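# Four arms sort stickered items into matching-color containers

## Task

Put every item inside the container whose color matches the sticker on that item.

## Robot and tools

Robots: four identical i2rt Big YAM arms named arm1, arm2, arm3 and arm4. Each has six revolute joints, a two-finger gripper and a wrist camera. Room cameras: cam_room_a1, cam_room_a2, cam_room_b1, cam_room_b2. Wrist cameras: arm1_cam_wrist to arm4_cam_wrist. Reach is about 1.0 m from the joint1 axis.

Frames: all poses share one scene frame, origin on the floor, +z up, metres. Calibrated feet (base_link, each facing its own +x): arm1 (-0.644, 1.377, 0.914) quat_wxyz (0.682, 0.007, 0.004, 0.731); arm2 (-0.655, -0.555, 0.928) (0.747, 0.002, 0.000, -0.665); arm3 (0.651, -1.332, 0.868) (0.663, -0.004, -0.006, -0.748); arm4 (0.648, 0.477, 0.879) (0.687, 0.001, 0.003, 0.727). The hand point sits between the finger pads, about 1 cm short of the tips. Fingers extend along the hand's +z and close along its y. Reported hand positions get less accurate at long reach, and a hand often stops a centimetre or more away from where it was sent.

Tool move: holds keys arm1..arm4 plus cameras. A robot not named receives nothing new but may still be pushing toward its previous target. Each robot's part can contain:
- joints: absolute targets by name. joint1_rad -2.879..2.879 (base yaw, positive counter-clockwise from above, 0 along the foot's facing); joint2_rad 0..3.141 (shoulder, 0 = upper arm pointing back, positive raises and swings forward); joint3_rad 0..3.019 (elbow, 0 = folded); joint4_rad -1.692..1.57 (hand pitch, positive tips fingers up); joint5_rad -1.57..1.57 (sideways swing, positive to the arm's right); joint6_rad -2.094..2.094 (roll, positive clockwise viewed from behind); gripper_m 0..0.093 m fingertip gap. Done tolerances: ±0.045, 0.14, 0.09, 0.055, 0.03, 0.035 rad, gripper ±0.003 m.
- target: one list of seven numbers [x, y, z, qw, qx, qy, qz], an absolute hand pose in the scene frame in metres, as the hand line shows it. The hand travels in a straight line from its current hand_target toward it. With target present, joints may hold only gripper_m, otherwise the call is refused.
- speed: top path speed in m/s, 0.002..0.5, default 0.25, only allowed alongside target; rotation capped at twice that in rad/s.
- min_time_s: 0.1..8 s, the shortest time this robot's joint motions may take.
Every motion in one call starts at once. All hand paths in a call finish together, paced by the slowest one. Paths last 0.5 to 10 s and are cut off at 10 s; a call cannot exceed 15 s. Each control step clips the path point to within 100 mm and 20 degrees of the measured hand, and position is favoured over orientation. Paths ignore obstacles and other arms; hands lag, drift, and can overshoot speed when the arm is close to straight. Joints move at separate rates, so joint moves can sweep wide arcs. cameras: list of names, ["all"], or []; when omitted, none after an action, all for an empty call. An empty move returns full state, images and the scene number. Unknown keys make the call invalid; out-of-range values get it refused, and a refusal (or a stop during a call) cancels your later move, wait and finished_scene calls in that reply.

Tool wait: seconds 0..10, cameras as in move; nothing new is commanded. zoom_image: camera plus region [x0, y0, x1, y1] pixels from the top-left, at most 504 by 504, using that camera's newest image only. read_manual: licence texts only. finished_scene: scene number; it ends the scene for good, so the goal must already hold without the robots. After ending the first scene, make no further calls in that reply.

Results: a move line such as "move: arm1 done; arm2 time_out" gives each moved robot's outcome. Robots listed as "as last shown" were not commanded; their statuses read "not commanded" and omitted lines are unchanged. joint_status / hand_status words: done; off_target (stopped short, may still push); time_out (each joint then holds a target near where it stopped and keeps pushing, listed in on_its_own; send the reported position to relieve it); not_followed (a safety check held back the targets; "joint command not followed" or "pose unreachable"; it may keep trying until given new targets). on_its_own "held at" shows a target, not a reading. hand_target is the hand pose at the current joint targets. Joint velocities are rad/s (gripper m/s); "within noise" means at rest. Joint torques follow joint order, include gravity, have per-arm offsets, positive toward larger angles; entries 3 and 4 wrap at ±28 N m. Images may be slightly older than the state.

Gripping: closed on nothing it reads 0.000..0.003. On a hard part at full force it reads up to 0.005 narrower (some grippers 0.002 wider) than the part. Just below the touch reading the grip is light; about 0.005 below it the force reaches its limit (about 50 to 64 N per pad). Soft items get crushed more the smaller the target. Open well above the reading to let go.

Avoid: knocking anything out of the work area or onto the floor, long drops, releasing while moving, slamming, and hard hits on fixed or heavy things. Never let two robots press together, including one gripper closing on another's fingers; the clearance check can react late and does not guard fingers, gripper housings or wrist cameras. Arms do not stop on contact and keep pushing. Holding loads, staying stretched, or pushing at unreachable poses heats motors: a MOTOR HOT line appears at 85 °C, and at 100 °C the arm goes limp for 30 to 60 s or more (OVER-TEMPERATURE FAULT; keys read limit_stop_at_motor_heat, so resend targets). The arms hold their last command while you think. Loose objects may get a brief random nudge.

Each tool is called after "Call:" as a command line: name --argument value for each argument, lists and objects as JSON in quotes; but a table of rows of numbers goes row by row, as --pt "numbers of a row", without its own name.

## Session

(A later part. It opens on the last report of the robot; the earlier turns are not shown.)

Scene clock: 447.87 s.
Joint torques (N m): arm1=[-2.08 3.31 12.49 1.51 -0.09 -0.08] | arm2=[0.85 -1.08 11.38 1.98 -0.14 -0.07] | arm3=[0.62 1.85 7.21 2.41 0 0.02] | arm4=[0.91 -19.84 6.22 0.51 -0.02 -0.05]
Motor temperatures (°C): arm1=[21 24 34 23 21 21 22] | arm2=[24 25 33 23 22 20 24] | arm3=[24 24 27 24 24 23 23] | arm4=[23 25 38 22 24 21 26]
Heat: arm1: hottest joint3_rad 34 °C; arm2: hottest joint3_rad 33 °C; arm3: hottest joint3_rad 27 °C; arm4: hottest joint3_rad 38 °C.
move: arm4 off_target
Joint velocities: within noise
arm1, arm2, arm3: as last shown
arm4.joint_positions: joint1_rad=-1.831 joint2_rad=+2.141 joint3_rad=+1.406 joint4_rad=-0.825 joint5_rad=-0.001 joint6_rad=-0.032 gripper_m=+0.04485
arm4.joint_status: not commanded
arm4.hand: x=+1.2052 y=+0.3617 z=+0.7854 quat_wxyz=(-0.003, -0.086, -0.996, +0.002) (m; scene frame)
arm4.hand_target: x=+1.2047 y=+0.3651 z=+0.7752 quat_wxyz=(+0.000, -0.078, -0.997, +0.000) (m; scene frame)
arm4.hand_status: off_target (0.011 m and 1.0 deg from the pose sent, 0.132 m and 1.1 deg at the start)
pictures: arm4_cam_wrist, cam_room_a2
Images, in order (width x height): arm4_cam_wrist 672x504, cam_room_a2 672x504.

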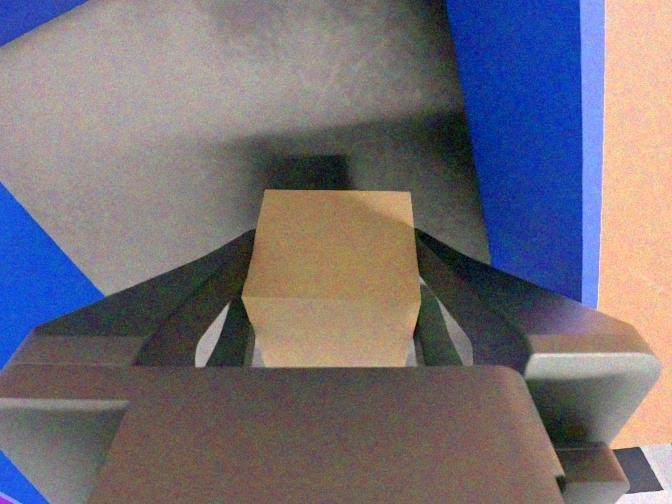

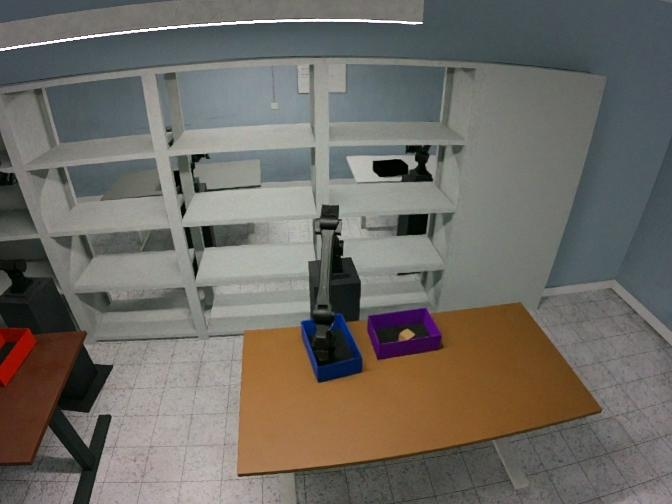

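Call:
move --arm4 '{"target":[1.203,0.365,0.75,0,0.0785,0.997,0],"speed":0.1}'

Call:
move --arm4 '{"joints":{"gripper_m":0.085}}'

Call:
move --arm4 '{"target":[1.17,0.38,1.05,0,0.0785,0.997,0]}' --cameras '["all"]'

Scene clock: 453.33 s.
Joint torques (N m): arm1=[-2.9 3.25 12.62 1.52 -0.1 -0.05] | arm2=[0.85 -1.08 11.37 2.02 -0.15 -0.07] | arm3=[0.5 1.9 7.21 2.37 0 0.02] | arm4=[0.97 -19.66 5.86 0.39 0.02 -0.09]
Motor temperatures (°C): arm1=[21 24 34 23 21 21 22] | arm2=[24 25 32 23 22 20 24] | arm3=[24 24 27 24 24 23 23] | arm4=[23 25 37 22 24 21 26]
Heat: arm1: hottest joint3_rad 34 °C; arm2: hottest joint3_rad 32 °C; arm3: hottest joint3_rad 27 °C; arm4: hottest joint3_rad 37 °C.
move: arm4 off_target
Joint velocities: within noise
arm1, arm2, arm3: as last shown
arm4.joint_positions: joint1_rad=-1.831 joint2_rad=+2.176 joint3_rad=+1.401 joint4_rad=-0.776 joint5_rad=-0.002 joint6_rad=-0.032 gripper_m=+0.04485
arm4.joint_status: not commanded
arm4.hand: x=+1.2063 y=+0.3615 z=+0.7651 quat_wxyz=(-0.008, -0.086, -0.996, +0.002) (m; scene frame)
arm4.hand_target: x=+1.2027 y=+0.3650 z=+0.7503 quat_wxyz=(+0.000, -0.078, -0.997, +0.000) (m; scene frame)
arm4.hand_status: off_target (0.016 m and 1.2 deg from the pose sent, 0.036 m and 1.0 deg at the start)
pictures: none

Scene clock: 453.90 s.
Joint torques (N m): arm1=[-2.37 2.78 12.42 1.46 -0.05 -0.05] | arm2=[0.91 -1.14 11.37 2.04 -0.14 -0.07] | arm3=[0.56 1.85 7.21 2.32 -0.01 0.02] | arm4=[-0.03 -19.84 5.79 0.55 0.22 -0.05]
Motor temperatures (°C): arm1=[21 24 34 23 21 21 22] | arm2=[24 25 32 23 22 20 24] | arm3=[24 24 27 24 24 23 23] | arm4=[23 25 37 22 24 21 26]
Heat: arm1: hottest joint3_rad 34 °C; arm2: hottest joint3_rad 32 °C; arm3: hottest joint3_rad 27 °C; arm4: hottest joint3_rad 37 °C.
move: arm4 done
Joint velocities: within noise
arm1, arm2, arm3: as last shown
arm4.joint_positions: joint1_rad=-1.827 joint2_rad=+2.176 joint3_rad=+1.401 joint4_rad=-0.776 joint5_rad=-0.008 joint6_rad=-0.032 gripper_m=+0.08490
arm4.joint_status: all done
arm4.hand: x=+1.2069 y=+0.3644 z=+0.7651 quat_wxyz=(-0.008, -0.084, -0.996, -0.001) (m; scene frame)
arm4.hand_target: x=+1.2027 y=+0.3650 z=+0.7503 quat_wxyz=(+0.000, -0.079, -0.997, +0.000) (m; scene frame)
arm4.hand_status: not commanded
pictures: none

Scene clock: 455.80 s.
Joint torques (N m): arm1=[-2.08 3.02 12.66 1.58 -0.07 -0.04] | arm2=[0.91 -1.08 11.38 2.03 -0.14 -0.07] | arm3=[0.56 1.79 7.24 2.32 -0.01 0.01] | arm4=[1.03 -17.2 10.54 -0.35 0.22 0.09]
Motor temperatures (°C): arm1=[21 24 34 23 21 21 22] | arm2=[24 25 32 23 22 20 24] | arm3=[24 24 27 24 24 23 23] | arm4=[23 25 37 22 24 21 26]
Heat: arm1: hottest joint3_rad 34 °C; arm2: hottest joint3_rad 32 °C; arm3: hottest joint3_rad 27 °C; arm4: hottest joint3_rad 37 °C.
move: arm4 off_target
Joint velocities: within noise
arm1, arm2, arm3: as last shown
arm4.joint_positions: joint1_rad=-1.822 joint2_rad=+1.734 joint3_rad=+1.522 joint4_rad=-1.369 joint5_rad=-0.008 joint6_rad=-0.032 gripper_m=+0.08491
arm4.joint_status: not commanded
arm4.hand: x=+1.1601 y=+0.3777 z=+1.0419 quat_wxyz=(+0.007, -0.081, -0.997, -0.003) (m; scene frame)
arm4.hand_target: x=+1.1696 y=+0.3802 z=+1.0500 quat_wxyz=(+0.000, -0.078, -0.997, +0.000) (m; scene frame)
arm4.hand_status: off_target (0.013 m and 0.9 deg from the pose sent, 0.288 m and 1.1 deg at the start)
pictures: arm1_cam_wrist, arm2_cam_wrist, arm3_cam_wrist, arm4_cam_wrist, cam_room_a1, cam_room_a2, cam_room_b1, cam_room_b2
Images, in order (width x height): arm1_cam_wrist 672x504, arm2_cam_wrist 672x504, arm3_cam_wrist 672x504, arm4_cam_wrist 672x504, cam_room_a1 672x504, cam_room_a2 672x504, cam_room_b1 672x504, cam_room_b2 672x504.

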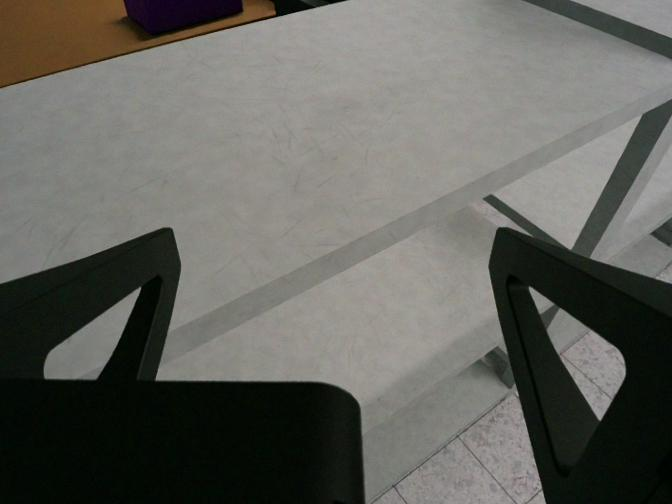

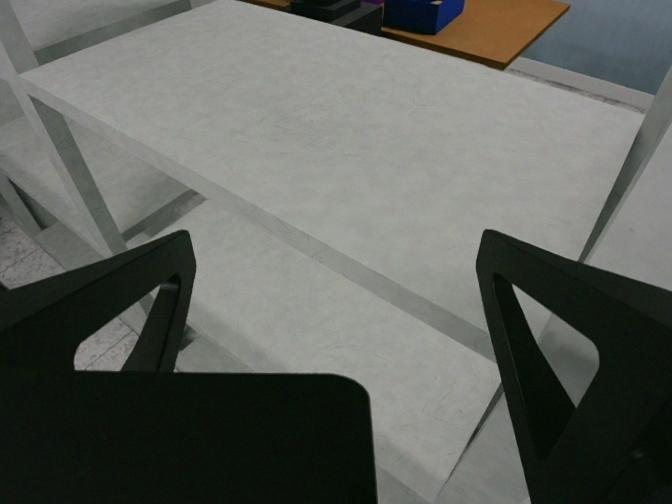

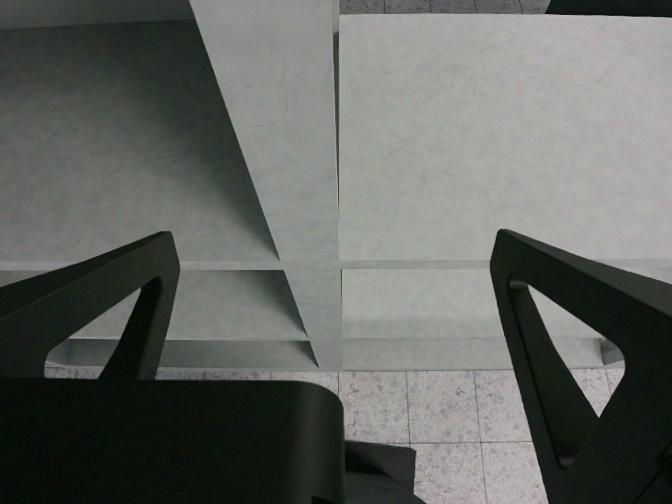

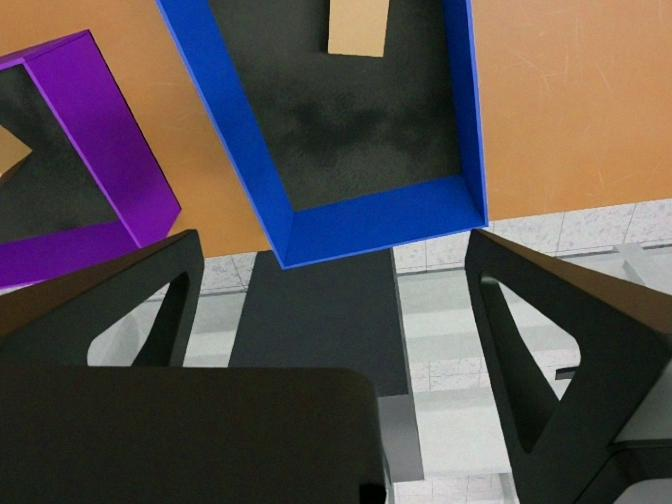

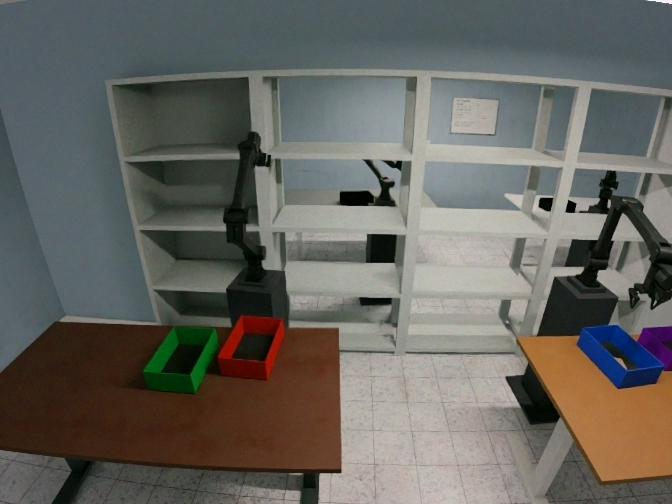

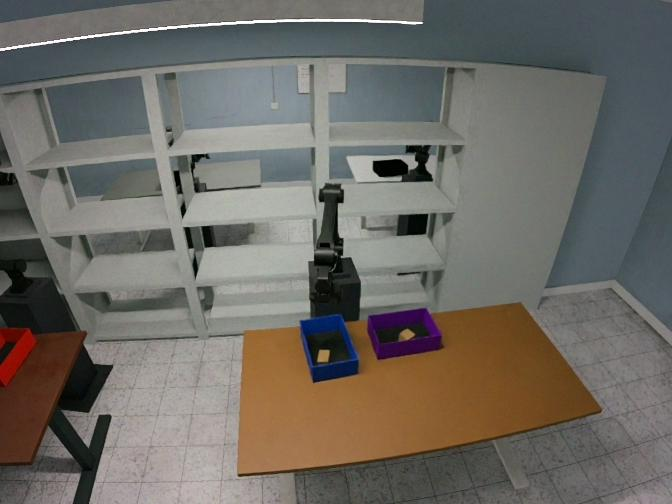

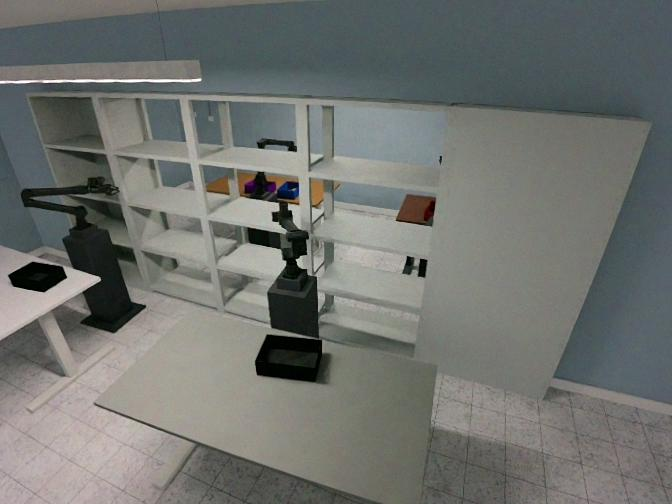

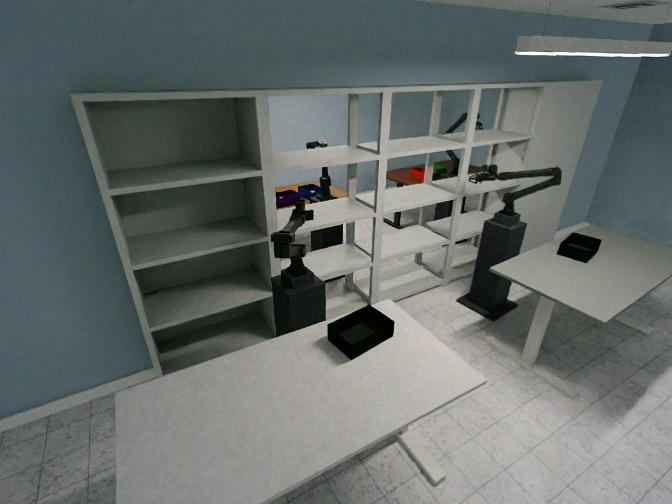

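Both placed.

Call:
finished_scene --scene 1

The scene is finished: the task was done.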